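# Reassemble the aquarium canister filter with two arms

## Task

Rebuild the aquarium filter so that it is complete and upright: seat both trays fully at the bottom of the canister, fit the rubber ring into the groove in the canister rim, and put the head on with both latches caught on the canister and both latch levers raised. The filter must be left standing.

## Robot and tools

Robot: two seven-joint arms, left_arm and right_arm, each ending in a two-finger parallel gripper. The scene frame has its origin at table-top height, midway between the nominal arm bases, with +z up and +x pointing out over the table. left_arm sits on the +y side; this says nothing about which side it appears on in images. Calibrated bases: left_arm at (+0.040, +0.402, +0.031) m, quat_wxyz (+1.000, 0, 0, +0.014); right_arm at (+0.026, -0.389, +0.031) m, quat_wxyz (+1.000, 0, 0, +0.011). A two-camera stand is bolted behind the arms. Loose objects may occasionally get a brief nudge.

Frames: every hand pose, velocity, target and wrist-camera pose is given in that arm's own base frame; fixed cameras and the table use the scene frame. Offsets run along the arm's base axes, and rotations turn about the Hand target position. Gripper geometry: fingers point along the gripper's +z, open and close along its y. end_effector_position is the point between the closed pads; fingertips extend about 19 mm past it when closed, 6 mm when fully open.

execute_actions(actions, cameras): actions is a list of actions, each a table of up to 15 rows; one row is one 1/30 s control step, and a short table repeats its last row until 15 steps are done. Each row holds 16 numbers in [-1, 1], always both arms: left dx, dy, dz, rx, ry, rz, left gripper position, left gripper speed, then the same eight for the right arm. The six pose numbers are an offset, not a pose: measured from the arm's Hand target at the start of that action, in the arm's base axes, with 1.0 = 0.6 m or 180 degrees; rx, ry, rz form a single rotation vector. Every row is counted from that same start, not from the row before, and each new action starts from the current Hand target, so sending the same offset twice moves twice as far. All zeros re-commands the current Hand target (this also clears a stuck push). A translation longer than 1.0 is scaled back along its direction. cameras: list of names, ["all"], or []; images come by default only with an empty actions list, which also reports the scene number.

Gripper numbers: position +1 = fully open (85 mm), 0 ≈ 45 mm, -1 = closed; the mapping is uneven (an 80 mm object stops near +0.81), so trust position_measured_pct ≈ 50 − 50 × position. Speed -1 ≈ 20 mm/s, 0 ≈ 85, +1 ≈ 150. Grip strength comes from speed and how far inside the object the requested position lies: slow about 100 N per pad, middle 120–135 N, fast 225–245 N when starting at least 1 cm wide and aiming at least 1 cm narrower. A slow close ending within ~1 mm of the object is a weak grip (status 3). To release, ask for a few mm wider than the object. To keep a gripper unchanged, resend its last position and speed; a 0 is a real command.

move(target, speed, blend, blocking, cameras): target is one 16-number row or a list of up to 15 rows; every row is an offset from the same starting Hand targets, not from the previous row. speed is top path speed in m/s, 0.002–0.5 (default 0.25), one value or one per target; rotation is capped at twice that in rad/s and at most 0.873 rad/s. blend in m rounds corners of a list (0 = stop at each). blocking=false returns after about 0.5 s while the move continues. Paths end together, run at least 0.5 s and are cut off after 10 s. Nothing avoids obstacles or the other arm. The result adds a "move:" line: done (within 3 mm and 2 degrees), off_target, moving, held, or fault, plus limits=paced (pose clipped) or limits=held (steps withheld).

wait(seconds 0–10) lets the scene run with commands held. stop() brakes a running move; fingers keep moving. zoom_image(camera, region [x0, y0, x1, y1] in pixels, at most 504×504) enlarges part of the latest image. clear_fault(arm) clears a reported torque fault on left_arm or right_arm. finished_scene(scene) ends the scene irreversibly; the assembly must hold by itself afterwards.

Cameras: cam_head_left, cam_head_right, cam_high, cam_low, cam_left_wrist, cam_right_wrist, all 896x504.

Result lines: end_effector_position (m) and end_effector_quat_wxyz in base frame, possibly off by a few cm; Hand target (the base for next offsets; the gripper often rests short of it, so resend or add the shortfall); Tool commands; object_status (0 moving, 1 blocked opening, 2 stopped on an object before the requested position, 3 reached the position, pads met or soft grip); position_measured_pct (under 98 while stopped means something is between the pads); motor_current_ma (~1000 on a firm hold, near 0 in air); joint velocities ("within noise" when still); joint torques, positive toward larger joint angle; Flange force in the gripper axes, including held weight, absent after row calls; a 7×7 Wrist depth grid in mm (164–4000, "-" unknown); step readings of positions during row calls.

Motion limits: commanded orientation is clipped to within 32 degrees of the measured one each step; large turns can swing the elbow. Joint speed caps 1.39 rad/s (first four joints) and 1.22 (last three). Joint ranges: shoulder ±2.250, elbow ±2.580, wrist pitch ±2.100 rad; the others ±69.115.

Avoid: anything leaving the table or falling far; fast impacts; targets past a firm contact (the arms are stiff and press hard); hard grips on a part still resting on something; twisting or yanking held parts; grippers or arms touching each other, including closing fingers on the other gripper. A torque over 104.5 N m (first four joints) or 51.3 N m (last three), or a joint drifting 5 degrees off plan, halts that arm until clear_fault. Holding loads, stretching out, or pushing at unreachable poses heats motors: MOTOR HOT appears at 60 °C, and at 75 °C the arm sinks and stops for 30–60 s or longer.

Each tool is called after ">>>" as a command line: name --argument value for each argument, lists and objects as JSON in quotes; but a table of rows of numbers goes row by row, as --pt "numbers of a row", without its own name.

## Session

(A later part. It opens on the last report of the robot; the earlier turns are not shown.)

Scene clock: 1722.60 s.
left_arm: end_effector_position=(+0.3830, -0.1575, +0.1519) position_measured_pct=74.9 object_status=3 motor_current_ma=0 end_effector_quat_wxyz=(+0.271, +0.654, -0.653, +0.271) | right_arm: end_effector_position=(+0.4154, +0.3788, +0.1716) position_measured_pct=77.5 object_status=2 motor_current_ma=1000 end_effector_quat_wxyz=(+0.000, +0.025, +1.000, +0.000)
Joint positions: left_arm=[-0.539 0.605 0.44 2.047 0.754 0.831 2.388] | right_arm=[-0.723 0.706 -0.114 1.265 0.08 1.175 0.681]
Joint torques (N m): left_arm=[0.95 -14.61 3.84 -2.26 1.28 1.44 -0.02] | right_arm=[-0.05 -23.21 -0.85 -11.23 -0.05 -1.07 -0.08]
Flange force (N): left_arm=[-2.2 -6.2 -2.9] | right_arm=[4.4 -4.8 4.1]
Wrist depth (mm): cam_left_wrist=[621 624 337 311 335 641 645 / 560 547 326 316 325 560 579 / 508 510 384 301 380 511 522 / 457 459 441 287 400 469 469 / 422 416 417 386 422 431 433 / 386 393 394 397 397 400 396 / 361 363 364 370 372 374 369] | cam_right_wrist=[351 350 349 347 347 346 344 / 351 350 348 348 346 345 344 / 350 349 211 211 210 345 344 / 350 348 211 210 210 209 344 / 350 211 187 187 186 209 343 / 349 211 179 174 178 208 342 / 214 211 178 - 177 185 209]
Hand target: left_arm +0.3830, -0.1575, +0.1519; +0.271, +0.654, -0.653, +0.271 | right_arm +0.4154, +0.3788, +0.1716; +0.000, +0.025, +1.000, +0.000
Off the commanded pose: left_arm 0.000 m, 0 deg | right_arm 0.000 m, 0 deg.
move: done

>>> move --target '[0,0,0,0,0,0,-0.5,-1, 0,0,-0.0025,0,0,0,-0.75,-1]' --speed 0.01 --cameras '["cam_left_wrist","cam_low","cam_high"]'

>>> zoom_image --camera "cam_left_wrist" --region '[240, 0, 660, 300]'

>>> zoom_image --camera "cam_low" --region '[340, 180, 450, 230]'

>>> zoom_image --camera "cam_high" --region '[420, 150, 570, 280]'

Scene clock: 1732.77 s.
left_arm: end_effector_position=(+0.3830, -0.1575, +0.1519) position_measured_pct=74.9 object_status=3 motor_current_ma=0 end_effector_quat_wxyz=(+0.271, +0.654, -0.653, +0.271) | right_arm: end_effector_position=(+0.4154, +0.3788, +0.1702) position_measured_pct=77.5 object_status=2 motor_current_ma=1000 end_effector_quat_wxyz=(+0.000, +0.025, +1.000, +0.000)
Joint positions: left_arm=[-0.539 0.605 0.44 2.047 0.754 0.831 2.388] | right_arm=[-0.723 0.707 -0.114 1.267 0.08 1.172 0.681]
Joint torques (N m): left_arm=[0.94 -14.58 3.87 -2.3 1.26 1.45 -0.02] | right_arm=[-0.53 -9.08 -0.72 -7.6 -0.02 -3.87 -0.16]
Flange force (N): left_arm=[-2.1 -6.1 -2.9] | right_arm=[10.9 -12.7 -22.5]
Wrist depth (mm): cam_left_wrist=[623 624 336 311 336 638 641 / 558 550 324 316 325 560 579 / 507 512 384 302 379 510 524 / 456 459 443 287 398 467 469 / 421 416 418 387 420 431 432 / 387 394 396 397 400 399 396 / 361 363 365 370 372 372 369] | cam_right_wrist=[350 349 348 347 345 345 344 / 350 349 348 346 345 345 343 / 349 348 211 211 210 344 343 / 350 348 211 210 210 209 343 / 349 211 187 187 186 209 343 / 349 211 179 174 178 208 341 / 214 211 178 - 177 185 209]
Hand target: left_arm +0.3830, -0.1575, +0.1519; +0.271, +0.654, -0.653, +0.271 | right_arm +0.4154, +0.3788, +0.1701; +0.000, +0.025, +1.000, +0.000
Off the commanded pose: left_arm 0.000 m, 0 deg | right_arm 0.000 m, 0 deg.
move: done
Images, in order (width x height): cam_high 896x504, cam_low 896x504, cam_left_wrist 896x504.

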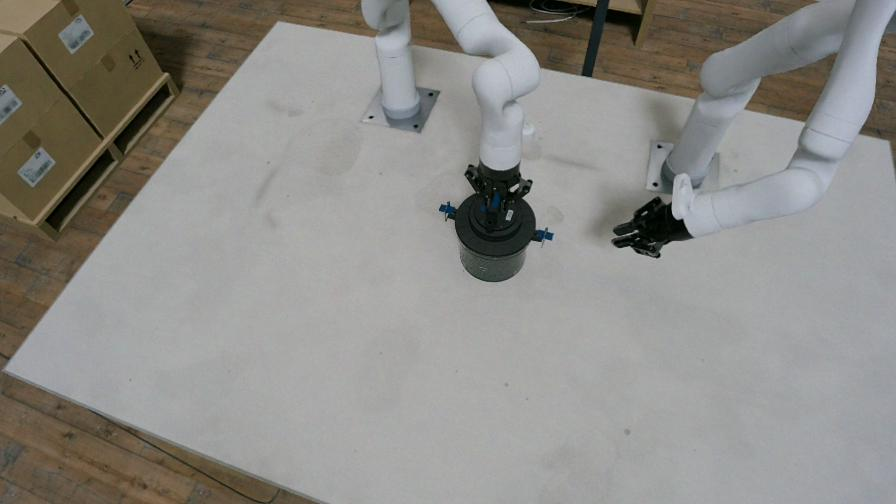

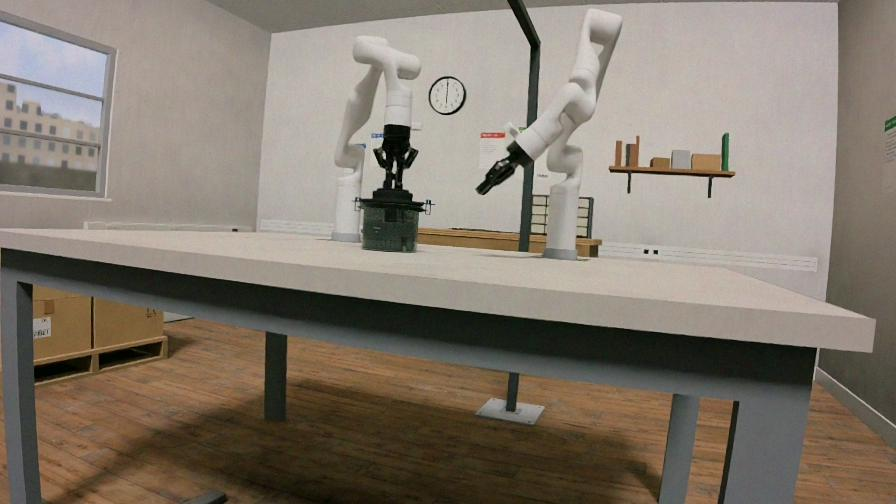

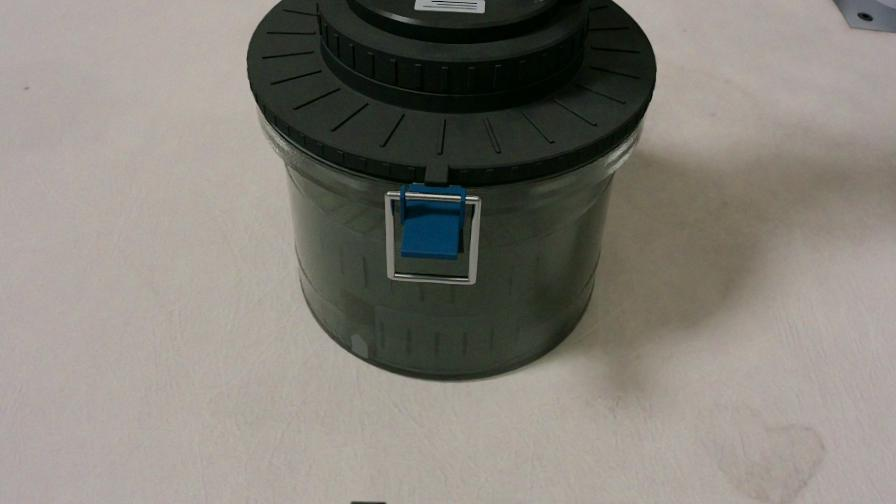

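Scaled by 1.200 from the camera's 896x504 image, which has a finer 1280x720 frame.

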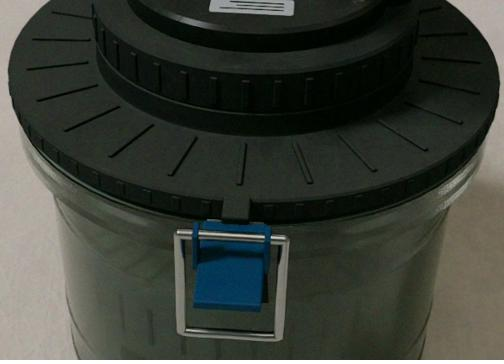

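Scaled by 4.582 from the camera's 896x504 image, which has a finer 1280x720 frame.

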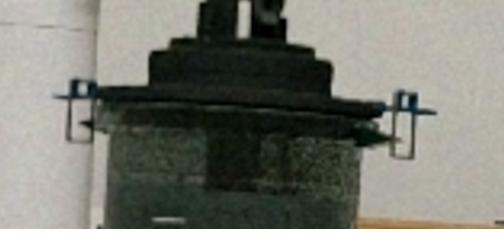

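Scaled by 3.360 from the camera's 896x504 image, which has a finer 1280x720 frame.

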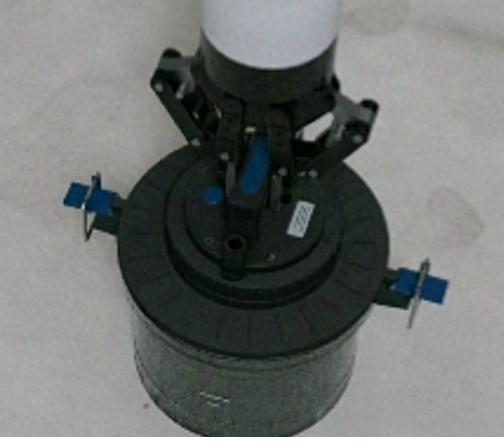

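>>> move --pt "0 0 0 -0.25 0 -0.0172 -1 -0.5 0 0 0 0 0 0 -0.75 -1" --pt "0.0165 -0.0932 -0.1225 -0.25 0 -0.0172 -1 -0.5 0 0 0 0 0 0 -0.75 -1" --speed '[0.1,0.1]' --cameras '["cam_left_wrist","cam_low","cam_high"]'

Scene clock: 1844.50 s.
left_arm: end_effector_position=(+0.3929, -0.2134, +0.0785) position_measured_pct=98.7 object_status=3 motor_current_ma=980 end_effector_quat_wxyz=(+0.507, +0.483, -0.516, +0.493) | right_arm: end_effector_position=(+0.4154, +0.3788, +0.1701) position_measured_pct=77.5 object_status=2 motor_current_ma=1000 end_effector_quat_wxyz=(+0.000, +0.025, +1.000, +0.000)
Joint positions: left_arm=[-0.698 1.449 0.569 1.807 0.853 1.076 1.85] | right_arm=[-0.723 0.707 -0.114 1.267 0.08 1.172 0.681]
Joint torques (N m): left_arm=[0.96 -17.43 7.89 4.08 0.83 2.87 -0.01] | right_arm=[-0.55 -7.84 -0.69 -7.21 -0.01 -4.19 -0.12]
Flange force (N): left_arm=[-3.7 -4.1 -3.5] | right_arm=[11.2 -13.0 -25.2]
Wrist depth (mm): cam_left_wrist=[3234 3250 3188 308 3188 3332 733 / 3250 3142 3250 327 3315 3282 726 / 3282 3234 3188 331 3315 3282 3266 / 3203 3282 338 305 340 3332 3366 / 3219 3250 304 292 301 3299 724 / 950 962 280 253 280 990 741 / 649 657 383 333 385 672 624] | cam_right_wrist=[350 349 348 346 346 344 344 / 350 349 348 346 346 344 344 / 350 348 211 211 210 344 343 / 349 348 211 210 209 209 342 / 349 212 187 187 186 209 342 / 349 211 179 174 178 208 341 / 214 211 179 - 177 185 209]
Hand target: left_arm +0.3929, -0.2134, +0.0784; +0.507, +0.483, -0.516, +0.493 | right_arm +0.4154, +0.3788, +0.1701; +0.000, +0.025, +1.000, +0.000
Off the commanded pose: left_arm 0.000 m, 0 deg | right_arm 0.000 m, 0 deg.
move: done
Images, in order (width x height): cam_high 896x504, cam_low 896x504, cam_left_wrist 896x504.

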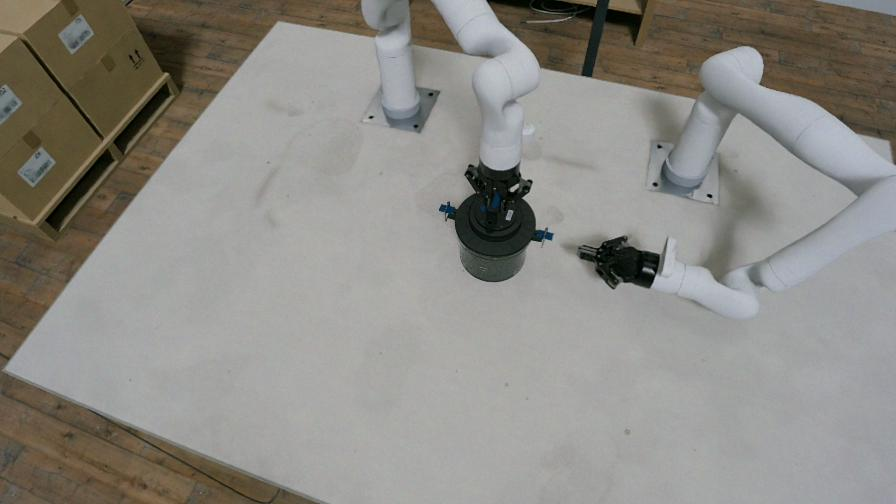

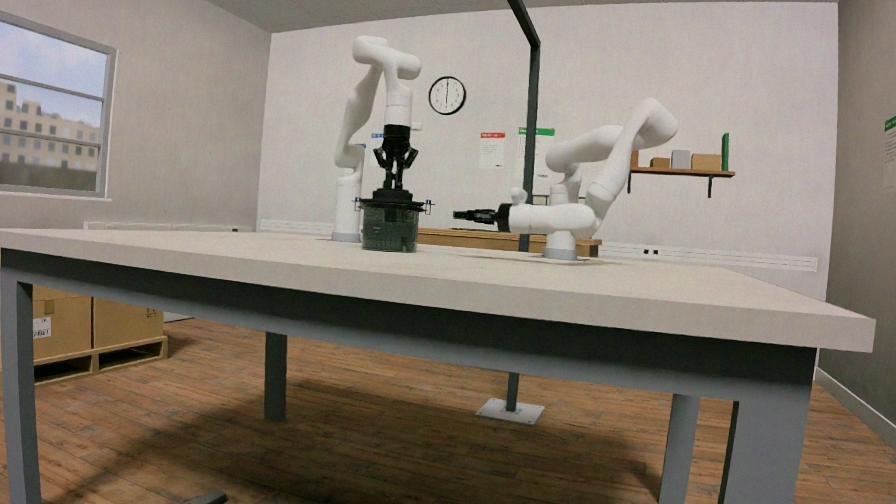

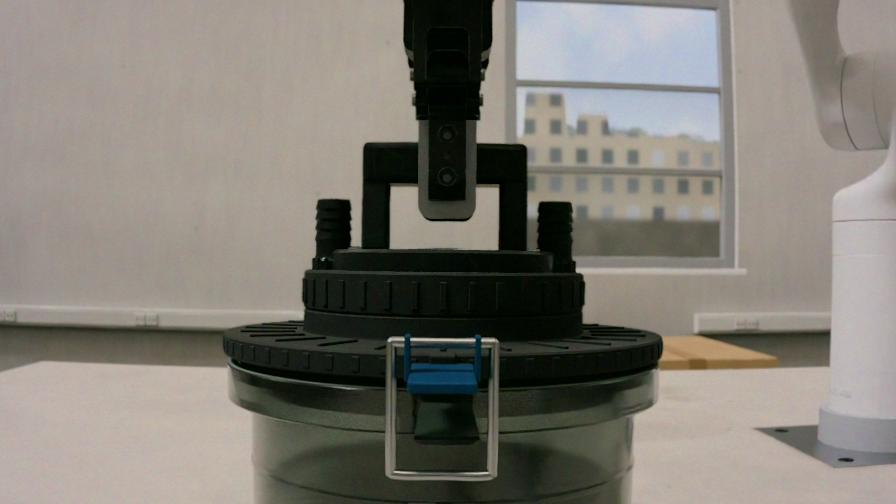

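>>> move --target '[-0.0040,-0.1131,0,0,0,0,-1,-0.5, 0,0,0,0,0,0,-0.75,-1]' --speed 0.05 --cameras '["cam_left_wrist","cam_low","cam_high"]'

>>> zoom_image --camera "cam_low" --region '[390, 170, 490, 250]'

Scene clock: 1873.13 s.
left_arm: end_effector_position=(+0.3905, -0.2812, +0.0784) position_measured_pct=98.7 object_status=3 motor_current_ma=980 end_effector_quat_wxyz=(+0.507, +0.483, -0.516, +0.493) | right_arm: end_effector_position=(+0.4154, +0.3788, +0.1701) position_measured_pct=77.5 object_status=2 motor_current_ma=1000 end_effector_quat_wxyz=(+0.000, +0.025, +1.000, +0.000)
Joint positions: left_arm=[-0.6 1.493 0.648 1.85 0.969 0.937 1.776] | right_arm=[-0.723 0.707 -0.114 1.267 0.08 1.172 0.681]
Joint torques (N m): left_arm=[0.88 -17.15 8.71 4.49 0.67 3.04 0.03] | right_arm=[-0.53 -7.84 -0.71 -7.25 0 -4.18 -0.15]
Flange force (N): left_arm=[-4.4 -4.3 -2.6] | right_arm=[11.3 -13.1 -25.1]
Wrist depth (mm): cam_left_wrist=[3219 3172 3219 250 3282 3188 666 / 3142 3234 3188 272 3250 3172 683 / 3113 3157 274 263 271 3142 3219 / 3203 3157 273 236 272 3188 3250 / 3128 3098 236 225 236 3203 3234 / 947 217 202 171 211 221 889 / 647 607 222 178 - 621 623] | cam_right_wrist=[350 349 348 347 346 345 344 / 350 348 347 347 345 344 344 / 349 348 211 211 210 344 343 / 349 348 211 210 209 209 343 / 349 211 187 187 186 209 342 / 349 211 179 174 178 208 341 / 214 211 179 - 177 185 209]
Hand target: left_arm +0.3905, -0.2813, +0.0784; +0.507, +0.483, -0.516, +0.493 | right_arm +0.4154, +0.3788, +0.1701; +0.000, +0.025, +1.000, +0.000
Off the commanded pose: left_arm 0.000 m, 0 deg | right_arm 0.000 m, 0 deg.
move: done
Images, in order (width x height): cam_high 896x504, cam_low 896x504, cam_left_wrist 896x504.

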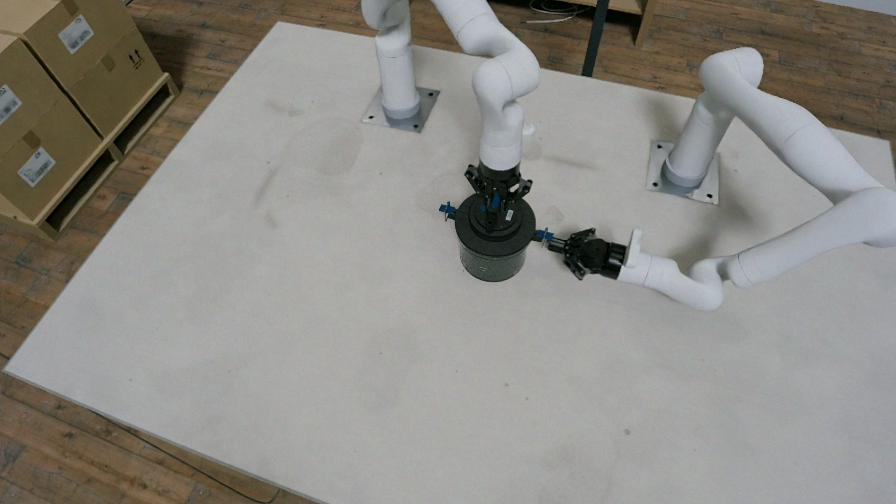

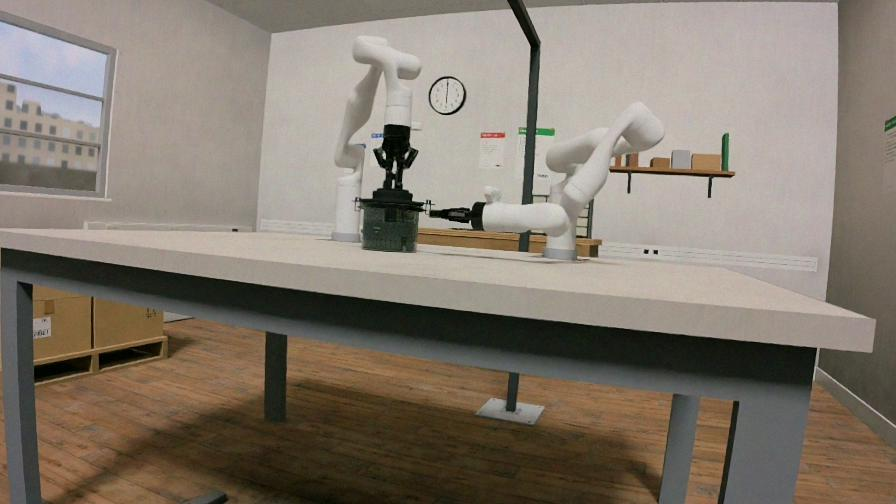

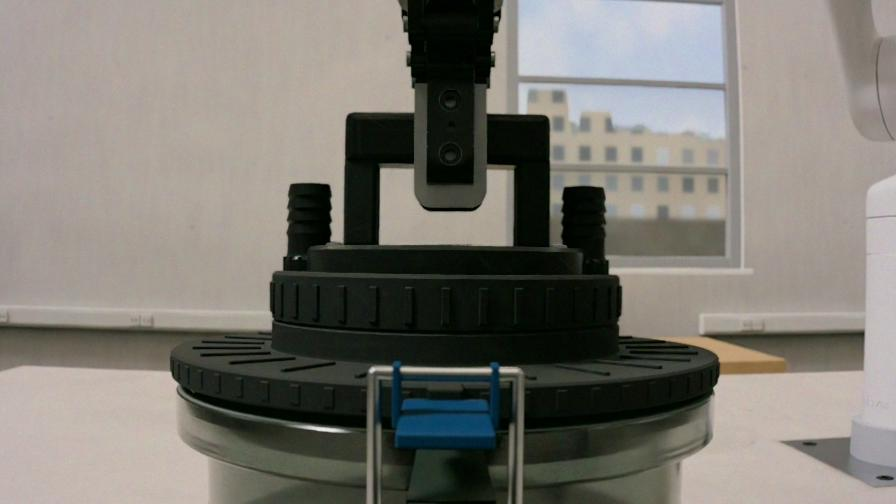

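Scaled by 5.040 from the camera's 896x504 image, which has a finer 1280x720 frame.

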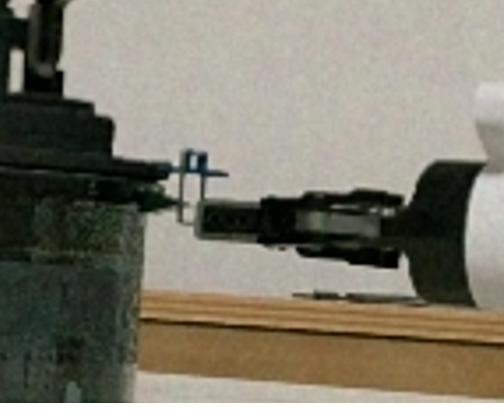

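>>> zoom_image --camera "cam_low" --region '[410, 190, 450, 225]'

>>> zoom_image --camera "cam_high" --region '[500, 200, 600, 280]'

Scaled by 12.600 from the camera's 896x504 image, which has a finer 1280x720 frame.

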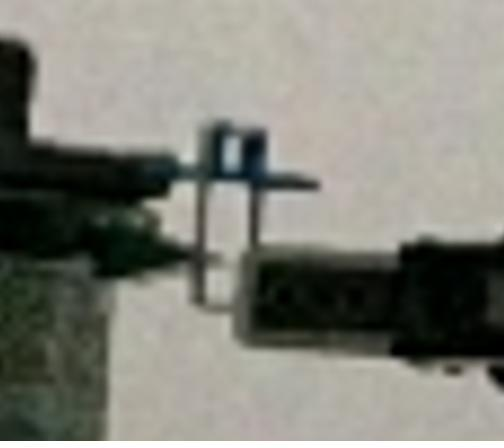

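Scaled by 5.040 from the camera's 896x504 image, which has a finer 1280x720 frame.

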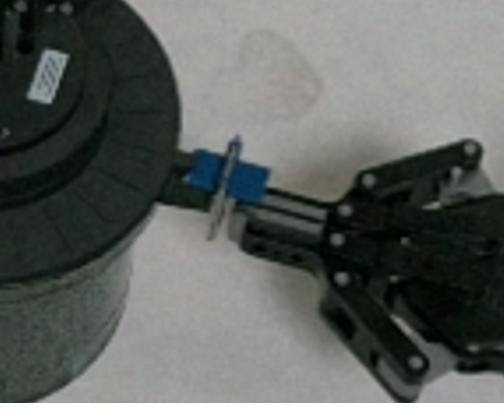

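>>> move --target '[0.0005,0.0092,0.0,0,0,0,-1,-0.5, 0,0,-0.0017,0,0,0,-0.75,-1]' --speed 0.01 --cameras '["cam_low"]'

>>> zoom_image --camera "cam_low" --region '[410, 190, 450, 225]'

Scene clock: 1924.37 s.
left_arm: end_effector_position=(+0.3908, -0.2758, +0.0784) position_measured_pct=98.7 object_status=3 motor_current_ma=980 end_effector_quat_wxyz=(+0.507, +0.483, -0.516, +0.493) | right_arm: end_effector_position=(+0.4154, +0.3788, +0.1691) position_measured_pct=77.5 object_status=2 motor_current_ma=1000 end_effector_quat_wxyz=(+0.000, +0.025, +1.000, +0.000)
Joint positions: left_arm=[-0.608 1.489 0.641 1.848 0.959 0.948 1.782] | right_arm=[-0.723 0.708 -0.114 1.269 0.08 1.169 0.68]
Joint torques (N m): left_arm=[0.89 -17.21 8.55 4.44 0.67 2.97 0.06] | right_arm=[-1.04 4.68 -0.69 -4.35 0.03 -7.21 -0.15]
Flange force (N): left_arm=[-4.4 -4.2 -2.5] | right_arm=[17.2 -20.3 -49.5]
Wrist depth (mm): cam_left_wrist=[3113 3234 3188 253 3250 3234 666 / 3142 3188 3234 3266 3203 3250 684 / 3172 3188 280 268 276 3188 3234 / 3203 3142 279 242 278 3219 3172 / 3142 3098 241 230 242 3084 3299 / 949 225 209 175 212 239 892 / 649 609 224 186 230 623 622] | cam_right_wrist=[350 349 348 347 345 345 343 / 349 348 348 347 346 344 344 / 348 348 211 211 210 343 343 / 349 348 211 210 209 209 343 / 348 211 187 186 186 209 342 / 348 211 178 174 177 208 342 / 214 211 178 - 177 185 209]
Hand target: left_arm +0.3908, -0.2758, +0.0784; +0.507, +0.483, -0.516, +0.493 | right_arm +0.4154, +0.3788, +0.1691; +0.000, +0.025, +1.000, +0.000
Off the commanded pose: left_arm 0.000 m, 0 deg | right_arm 0.000 m, 0 deg.
move: done
Images, in order (width x height): cam_low 896x504.

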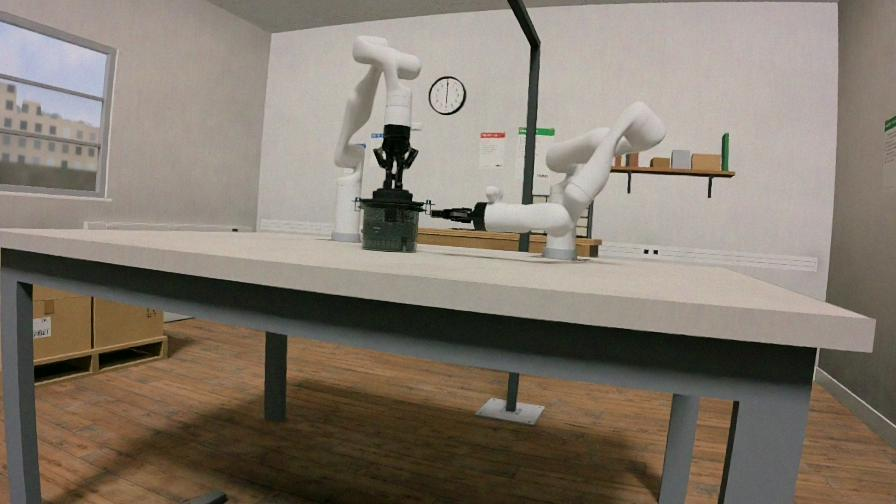

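Scaled by 12.600 from the camera's 896x504 image, which has a finer 1280x720 frame.

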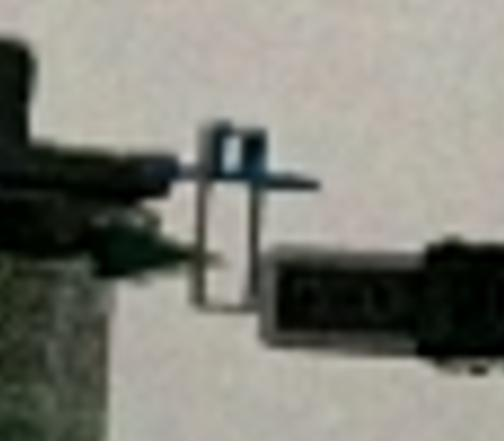

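>>> move --pt "0 0.0008 0.021 0 0 0 -1 -0.5 0 0 0 0 0 0 -0.75 -1" --pt "-0.0001 -0.0025 0.0398 0 0 0 -1 -0.5 0 0 0 0 0 0 -0.75 -1" --speed 0.03 --blend '[0.002,0]' --cameras '["cam_low","cam_left_wrist"]'

>>> zoom_image --camera "cam_low" --region '[410, 190, 450, 225]'

Scene clock: 1936.83 s.
left_arm: end_effector_position=(+0.3907, -0.2773, +0.1023) position_measured_pct=98.7 object_status=3 motor_current_ma=980 end_effector_quat_wxyz=(+0.507, +0.483, -0.516, +0.493) | right_arm: end_effector_position=(+0.4154, +0.3788, +0.1691) position_measured_pct=77.5 object_status=2 motor_current_ma=1000 end_effector_quat_wxyz=(+0.000, +0.025, +1.000, +0.000)
Joint positions: left_arm=[-0.615 1.439 0.665 1.885 0.981 0.939 1.799] | right_arm=[-0.723 0.708 -0.114 1.269 0.08 1.169 0.68]
Joint torques (N m): left_arm=[0.85 -17.57 9.41 4.43 0.91 3.46 -0.01] | right_arm=[-0.88 5.78 -0.52 -3.98 0.19 -7.27 -0.13]
Flange force (N): left_arm=[-6.4 -4.6 -2.7] | right_arm=[17.9 -20.6 -51.4]
Wrist depth (mm): cam_left_wrist=[3172 3203 3128 235 3219 3219 651 / 3172 3128 3157 247 3234 3234 673 / 3172 3055 3188 3219 3172 3188 3188 / 3142 3142 278 267 274 3128 3188 / 3234 3219 276 253 276 3250 3172 / 1069 968 239 230 241 1112 1011 / 688 231 215 228 218 237 672] | cam_right_wrist=[350 349 348 346 346 344 344 / 350 348 348 346 346 345 344 / 349 348 211 211 210 344 343 / 348 347 211 210 209 209 343 / 348 211 187 186 186 209 342 / 348 211 179 174 177 208 342 / 214 211 178 - 177 185 208]
Hand target: left_arm +0.3907, -0.2773, +0.1023; +0.507, +0.483, -0.516, +0.493 | right_arm +0.4154, +0.3788, +0.1691; +0.000, +0.025, +1.000, +0.000
Off the commanded pose: left_arm 0.000 m, 0 deg | right_arm 0.000 m, 0 deg.
move: done
Images, in order (width x height): cam_low 896x504, cam_left_wrist 896x504.

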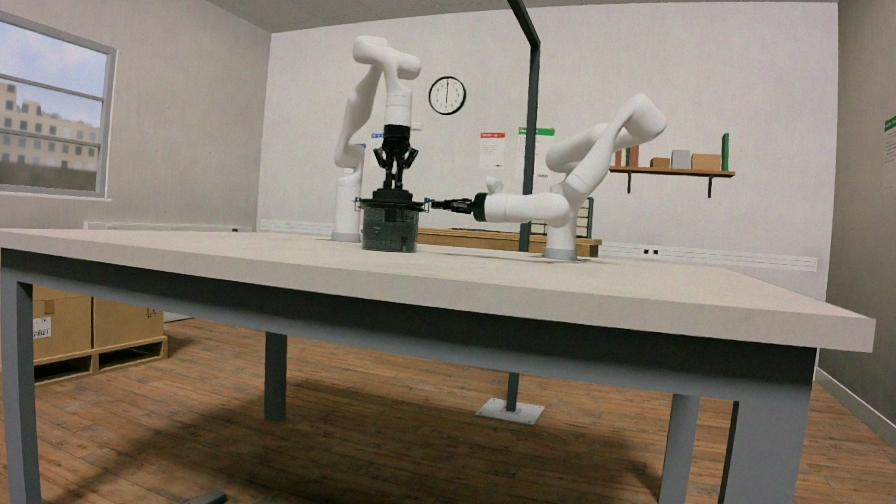

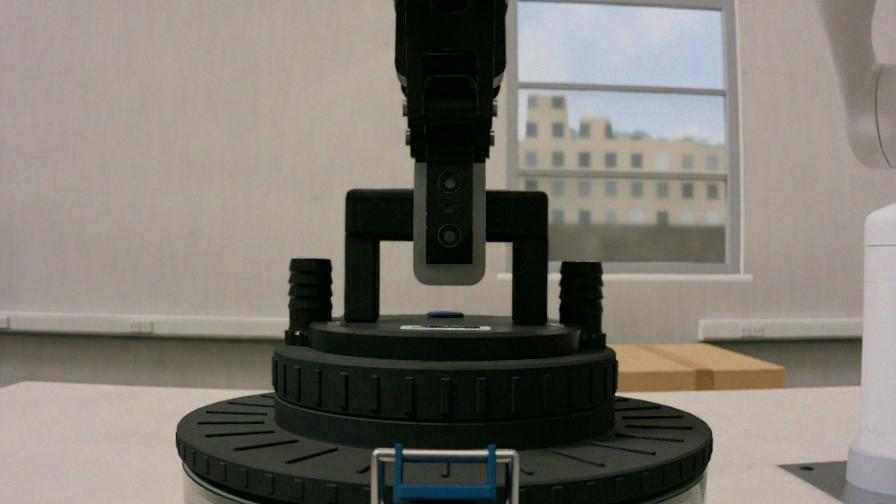

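Scaled by 12.600 from the camera's 896x504 image, which has a finer 1280x720 frame.

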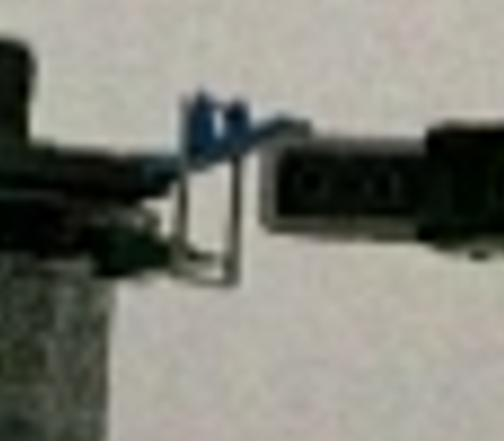

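>>> move --target '[-0.0004,-0.0072,0.0105,0,0,0,-1,-0.5, 0,0,0,0,0,0,-0.75,-1]' --speed 0.02 --cameras '["cam_low"]'

>>> zoom_image --camera "cam_low" --region '[410, 185, 450, 220]'

Scene clock: 1946.57 s.
left_arm: end_effector_position=(+0.3905, -0.2815, +0.1086) position_measured_pct=98.7 object_status=3 motor_current_ma=980 end_effector_quat_wxyz=(+0.507, +0.483, -0.516, +0.493) | right_arm: end_effector_position=(+0.4154, +0.3788, +0.1689) position_measured_pct=77.5 object_status=2 motor_current_ma=1000 end_effector_quat_wxyz=(+0.000, +0.025, +1.000, +0.000)
Joint positions: left_arm=[-0.61 1.428 0.676 1.896 0.994 0.929 1.799] | right_arm=[-0.723 0.709 -0.114 1.269 0.08 1.169 0.68]
Joint torques (N m): left_arm=[6.12 -17.2 15.16 7.68 1.05 5.9 -0.05] | right_arm=[1.37 -4.59 1 -5.23 0.72 -3.35 -0.21]
Flange force (N): left_arm=[-13.7 -5.2 -14.9] | right_arm=[13.8 -10.9 -29.5]
Wrist depth (mm): cam_left_wrist=[3055 3188 3142 228 3266 3250 646 / 3172 3188 3157 257 3188 3219 666 / 3172 3219 3266 263 3203 3282 3250 / 3188 3219 283 263 270 3172 3203 / 3142 3157 273 300 272 3203 3188 / 1103 1112 240 226 242 2310 1028 / 707 238 231 225 231 261 673] | cam_right_wrist=[349 348 347 346 345 343 343 / 348 348 347 346 344 344 342 / 348 348 212 212 211 343 342 / 348 347 212 211 210 210 342 / 348 212 187 187 186 209 341 / 348 212 179 176 178 208 340 / 215 211 179 - 177 185 209]
Hand target: left_arm +0.3905, -0.2816, +0.1086; +0.507, +0.483, -0.516, +0.493 | right_arm +0.4154, +0.3788, +0.1691; +0.000, +0.025, +1.000, +0.000
Off the commanded pose: left_arm 0.000 m, 0 deg | right_arm 0.000 m, 0 deg.
move: done
Images, in order (width x height): cam_low 896x504.

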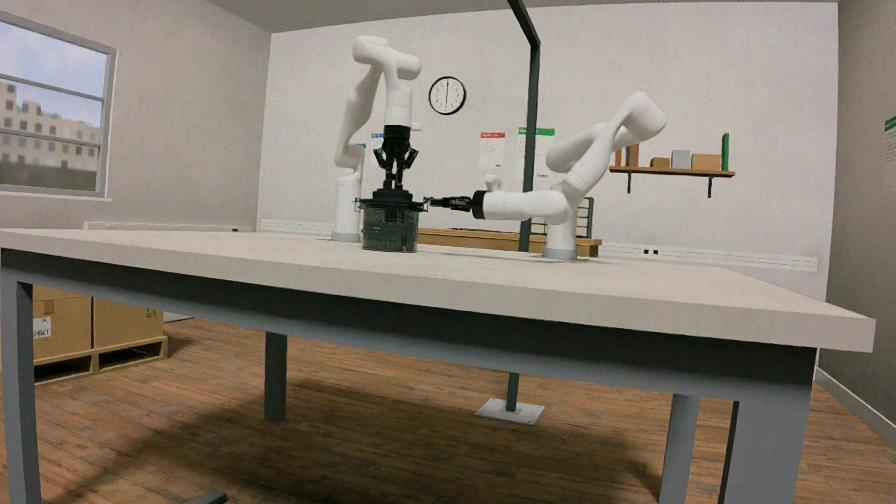

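Scaled by 12.600 from the camera's 896x504 image, which has a finer 1280x720 frame.

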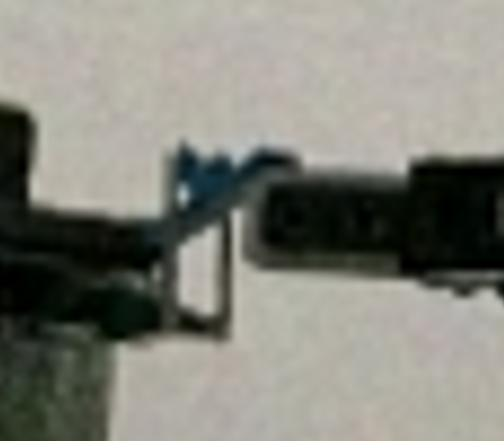

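>>> move --pt "-0.0004 -0.0067 0.0075 0 0 0 -1 -0.5 0 0 0 0 0 0 -0.75 -1" --pt "-0.0009 -0.0158 0.0137 0 0 0 -1 -0.5 0 0 0 0 0 0 -0.75 -1" --speed 0.02 --blend '[0.002,0]' --cameras '["cam_low"]'

>>> zoom_image --camera "cam_low" --region '[410, 185, 450, 220]'

Scene clock: 1974.07 s.
left_arm: end_effector_position=(+0.3900, -0.2910, +0.1168) position_measured_pct=98.7 object_status=3 motor_current_ma=980 end_effector_quat_wxyz=(+0.507, +0.483, -0.516, +0.493) | right_arm: end_effector_position=(+0.4154, +0.3788, +0.1692) position_measured_pct=77.5 object_status=2 motor_current_ma=1000 end_effector_quat_wxyz=(+0.000, +0.025, +1.000, +0.000)
Joint positions: left_arm=[-0.599 1.417 0.696 1.912 1.019 0.909 1.794] | right_arm=[-0.723 0.708 -0.114 1.269 0.08 1.169 0.68]
Joint torques (N m): left_arm=[7.5 -17.56 18.01 10.32 0.4 8.12 -0.09] | right_arm=[2.57 5.9 1.69 0.29 0.42 -3.67 -0.31]
Flange force (N): left_arm=[-19.7 -9.0 -15.5] | right_arm=[14.1 -8.5 -49.2]
Wrist depth (mm): cam_left_wrist=[3172 3188 3142 218 3219 3234 627 / 3113 3203 3234 248 - 3203 653 / 3142 3157 3219 3142 3234 3234 3203 / 3157 3172 3203 260 3113 3234 3188 / 3234 3128 264 253 264 3142 3172 / 1141 3188 239 228 245 2263 1073 / 788 258 225 215 227 288 752] | cam_right_wrist=[350 348 348 347 346 344 344 / 349 348 347 346 345 345 343 / 349 348 212 211 211 344 344 / 349 349 211 211 211 211 344 / 349 211 187 187 186 210 342 / 348 211 179 176 178 209 343 / 213 210 178 - 178 186 209]
Hand target: left_arm +0.3900, -0.2911, +0.1168; +0.507, +0.483, -0.516, +0.493 | right_arm +0.4154, +0.3788, +0.1691; +0.000, +0.025, +1.000, +0.000
Off the commanded pose: left_arm 0.000 m, 0 deg | right_arm 0.000 m, 0 deg.
move: done
Images, in order (width x height): cam_low 896x504.

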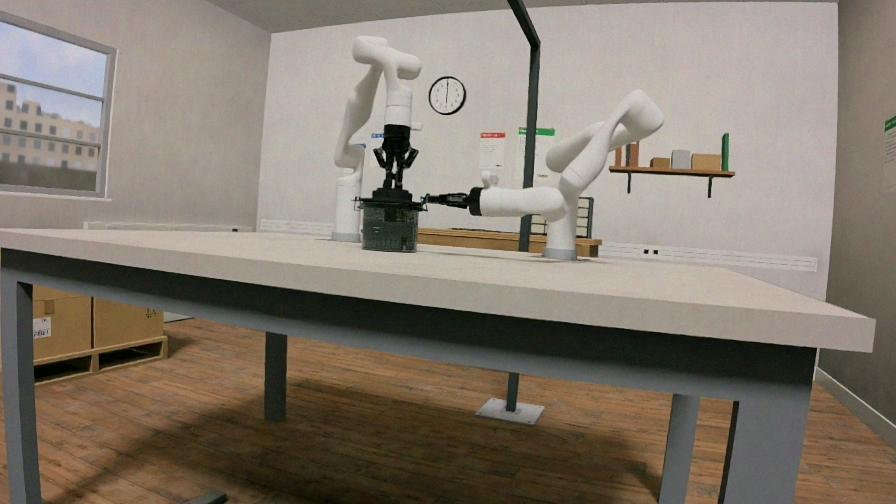

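Scaled by 12.600 from the camera's 896x504 image, which has a finer 1280x720 frame.

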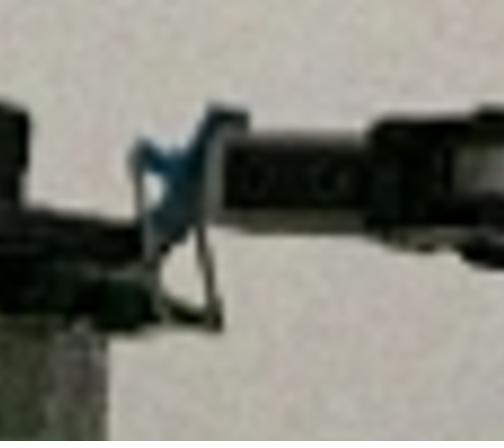

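>>> move --pt "-0.0005 -0.0100 0.0070 0 0 0 -1 -0.5 0 0 0 0 0 0 -0.75 -1" --pt "-0.0011 -0.0208 0.0115 0 0 0 -1 -0.5 0 0 0 0 0 0 -0.75 -1" --speed 0.02 --blend '[0.002,0]' --cameras '["cam_low","cam_left_wrist"]'

>>> zoom_image --camera "cam_low" --region '[405, 185, 445, 220]'

Scene clock: 1984.20 s.
left_arm: end_effector_position=(+0.3894, -0.3034, +0.1236) position_measured_pct=98.7 object_status=3 motor_current_ma=980 end_effector_quat_wxyz=(+0.507, +0.483, -0.516, +0.493) | right_arm: end_effector_position=(+0.4155, +0.3786, +0.1691) position_measured_pct=77.5 object_status=2 motor_current_ma=1000 end_effector_quat_wxyz=(+0.000, +0.025, +1.000, +0.000)
Joint positions: left_arm=[-0.581 1.411 0.719 1.925 1.05 0.883 1.784] | right_arm=[-0.723 0.708 -0.113 1.269 0.08 1.169 0.68]
Joint torques (N m): left_arm=[14.62 -15.53 21.58 10.47 1.08 7.65 -0.07] | right_arm=[-4.17 5.23 -4.28 -1.98 -2.66 -5.84 -0.13]
Flange force (N): left_arm=[-17.1 -5.2 -35.2] | right_arm=[8.7 -19.7 -49.7]
Wrist depth (mm): cam_left_wrist=[3142 3128 3203 205 3203 3188 613 / 3142 3142 3142 213 - 3098 653 / 3203 3113 3188 234 - 3282 3157 / 3098 3188 3203 249 3098 3188 3234 / 3157 3142 252 242 250 3219 3234 / 1180 1176 247 249 251 2278 2286 / 806 301 220 206 218 834 773] | cam_right_wrist=[349 348 348 346 345 344 344 / 349 349 347 347 345 344 343 / 349 348 211 211 211 344 342 / 348 348 211 211 211 211 343 / 349 211 187 187 186 210 342 / 348 210 178 175 178 210 342 / 212 209 178 - 178 186 209]
Hand target: left_arm +0.3893, -0.3035, +0.1237; +0.507, +0.483, -0.516, +0.493 | right_arm +0.4154, +0.3788, +0.1691; +0.000, +0.025, +1.000, +0.000
Off the commanded pose: left_arm 0.000 m, 0 deg | right_arm 0.000 m, 0 deg.
move: done
Images, in order (width x height): cam_low 896x504, cam_left_wrist 896x504.

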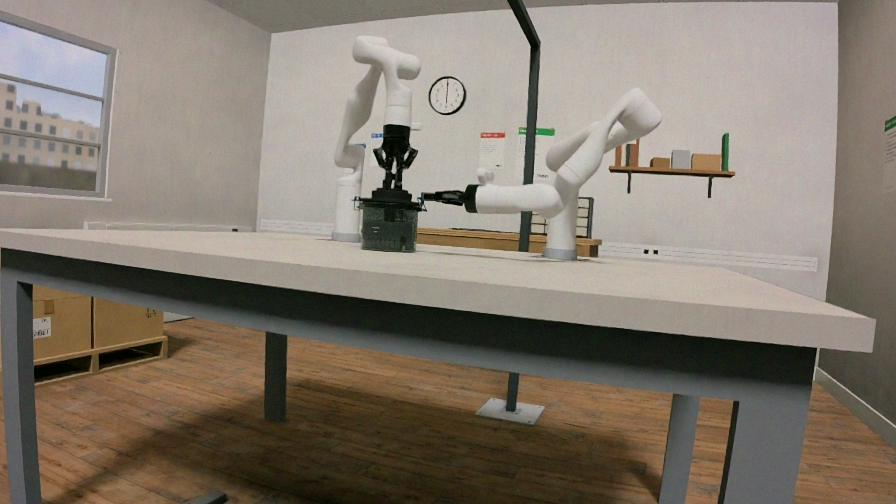

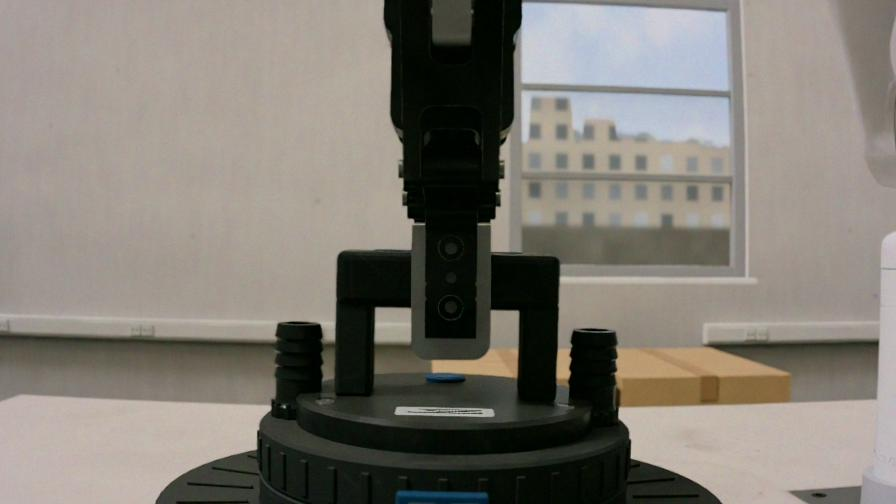

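Scaled by 12.600 from the camera's 896x504 image, which has a finer 1280x720 frame.

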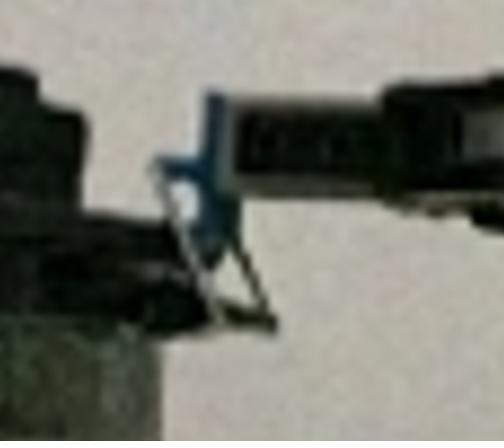

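>>> move --target '[-0.0002,-0.0042,0.0025,0,0,0,-1,-0.5, 0,0,0,0,0,0,-0.75,-1]' --speed 0.01 --cameras '["cam_low"]'

>>> zoom_image --camera "cam_low" --region '[405, 185, 445, 220]'

Scene clock: 1990.30 s.
left_arm: end_effector_position=(+0.3892, -0.3060, +0.1252) position_measured_pct=98.7 object_status=3 motor_current_ma=980 end_effector_quat_wxyz=(+0.507, +0.483, -0.516, +0.493) | right_arm: end_effector_position=(+0.4154, +0.3787, +0.1691) position_measured_pct=77.5 object_status=2 motor_current_ma=1000 end_effector_quat_wxyz=(+0.000, +0.025, +1.000, +0.000)
Joint positions: left_arm=[-0.578 1.41 0.724 1.927 1.056 0.878 1.782] | right_arm=[-0.723 0.708 -0.113 1.269 0.08 1.169 0.68]
Joint torques (N m): left_arm=[24.66 -14.81 31.53 15.3 1.86 11.57 -0.01] | right_arm=[-14.31 8.31 -13.04 -6.67 -7.31 -11.9 -0.16]
Flange force (N): left_arm=[-28.6 -5.3 -59.7] | right_arm=[6.7 -43.3 -59.7]
Wrist depth (mm): cam_left_wrist=[3203 3157 3172 203 3203 3142 613 / 3188 3157 3142 212 - 3219 653 / 3172 3142 3142 233 - 3188 3188 / 3142 3157 3142 248 3188 3203 3157 / 3084 3070 252 241 249 3142 3172 / 1167 1161 249 250 250 2310 2302 / 802 301 219 208 217 833 768] | cam_right_wrist=[350 349 348 347 345 344 344 / 350 349 348 346 345 344 343 / 350 349 211 211 211 344 342 / 349 348 211 211 211 211 342 / 349 211 187 187 187 210 342 / 349 210 178 176 178 210 341 / 212 209 178 - 178 186 209]
Hand target: left_arm +0.3892, -0.3061, +0.1252; +0.507, +0.483, -0.516, +0.493 | right_arm +0.4154, +0.3788, +0.1691; +0.000, +0.025, +1.000, +0.000
Off the commanded pose: left_arm 0.000 m, 0 deg | right_arm 0.000 m, 0 deg.
move: done
Images, in order (width x height): cam_low 896x504.

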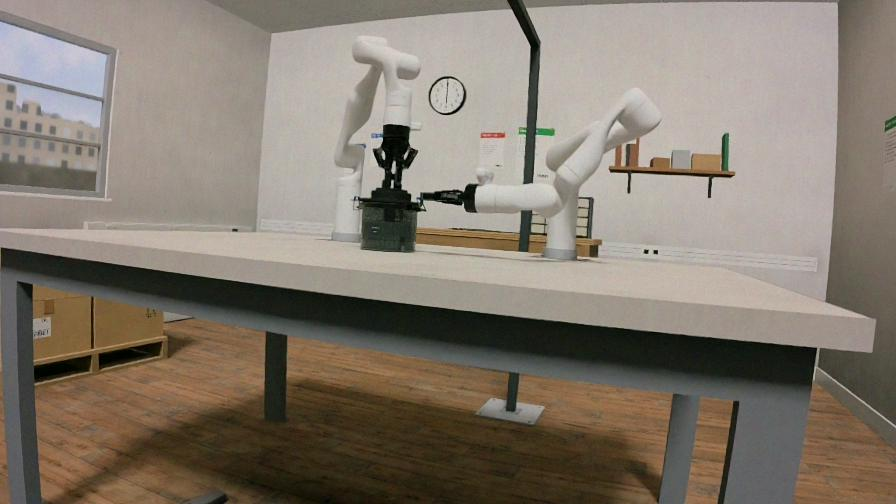

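Scaled by 12.600 from the camera's 896x504 image, which has a finer 1280x720 frame.

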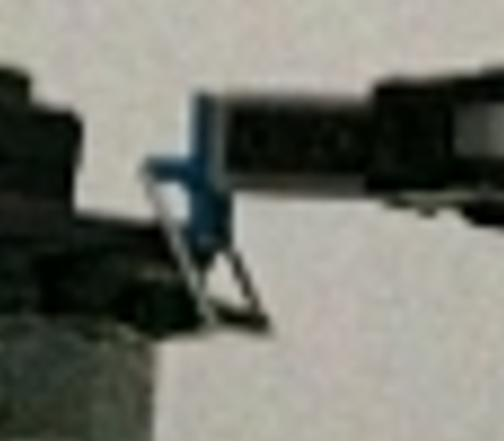

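>>> move --pt "0.0018 0.0333 0 0 0 0 -1 -0.5 0 0 0 0 0 0 -0.75 -1" --speed 0.03 --cameras '["cam_low","cam_left_wrist"]'

>>> zoom_image --camera "cam_low" --region '[405, 185, 445, 220]'

Scene clock: 1997.63 s.
left_arm: end_effector_position=(+0.3903, -0.2861, +0.1252) position_measured_pct=98.7 object_status=3 motor_current_ma=980 end_effector_quat_wxyz=(+0.507, +0.483, -0.516, +0.493) | right_arm: end_effector_position=(+0.4154, +0.3788, +0.1691) position_measured_pct=77.5 object_status=2 motor_current_ma=1000 end_effector_quat_wxyz=(+0.000, +0.025, +1.000, +0.000)
Joint positions: left_arm=[-0.61 1.395 0.699 1.921 1.015 0.918 1.809] | right_arm=[-0.723 0.708 -0.114 1.269 0.08 1.169 0.68]
Joint torques (N m): left_arm=[1.06 -16.86 8.48 3.85 0.48 2.84 -0.1] | right_arm=[-4.81 0.75 -5.09 -1.49 -3.34 -3.69 -0.15]
Flange force (N): left_arm=[-3.2 -4.9 -2.5] | right_arm=[2.5 -15.0 -40.5]
Wrist depth (mm): cam_left_wrist=[3157 3128 3041 217 3266 3157 624 / 3172 3172 3219 225 3250 3219 659 / 3128 3142 3142 253 3188 3250 3282 / 3098 3234 3266 3172 3142 3188 3188 / 3203 3157 266 258 266 3172 3250 / 3128 3055 267 266 267 2326 1133 / 820 771 236 223 239 854 786] | cam_right_wrist=[349 348 347 345 345 344 343 / 350 348 347 346 345 344 343 / 349 348 211 211 212 344 342 / 349 348 211 211 211 211 342 / 348 210 186 186 187 211 343 / 348 209 178 176 178 210 342 / 211 208 178 - 178 187 210]
Hand target: left_arm +0.3903, -0.2861, +0.1252; +0.507, +0.483, -0.516, +0.493 | right_arm +0.4154, +0.3788, +0.1691; +0.000, +0.025, +1.000, +0.000
Off the commanded pose: left_arm 0.000 m, 0 deg | right_arm 0.000 m, 0 deg.
move: done
Images, in order (width x height): cam_low 896x504, cam_left_wrist 896x504.

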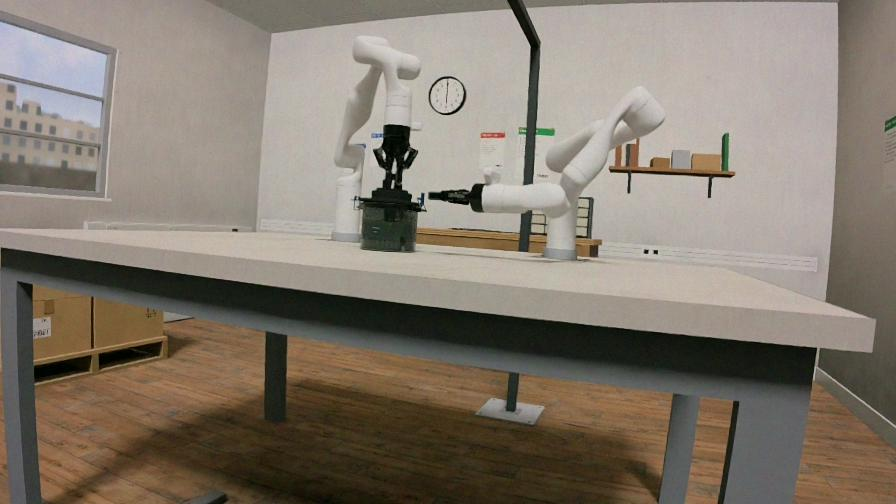

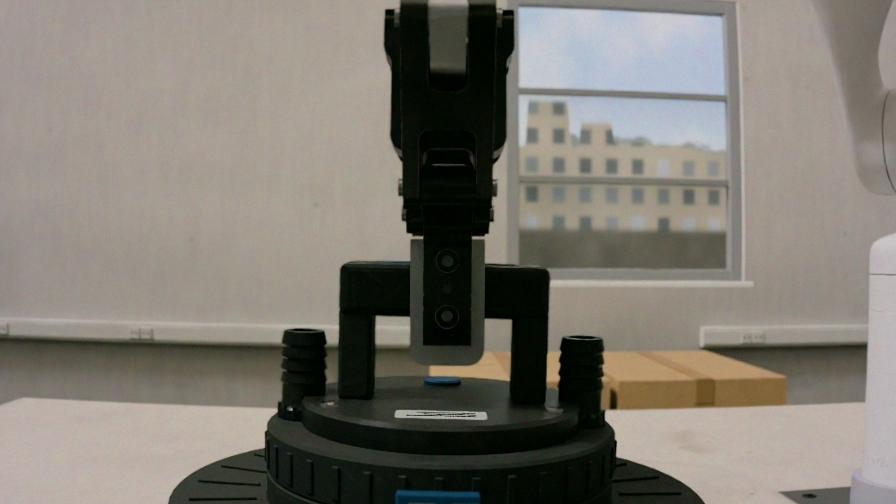

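Scaled by 12.600 from the camera's 896x504 image, which has a finer 1280x720 frame.

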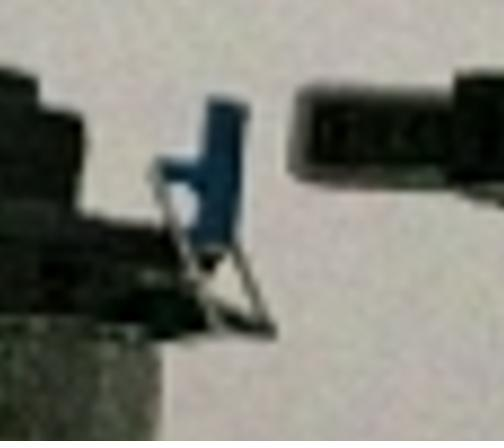

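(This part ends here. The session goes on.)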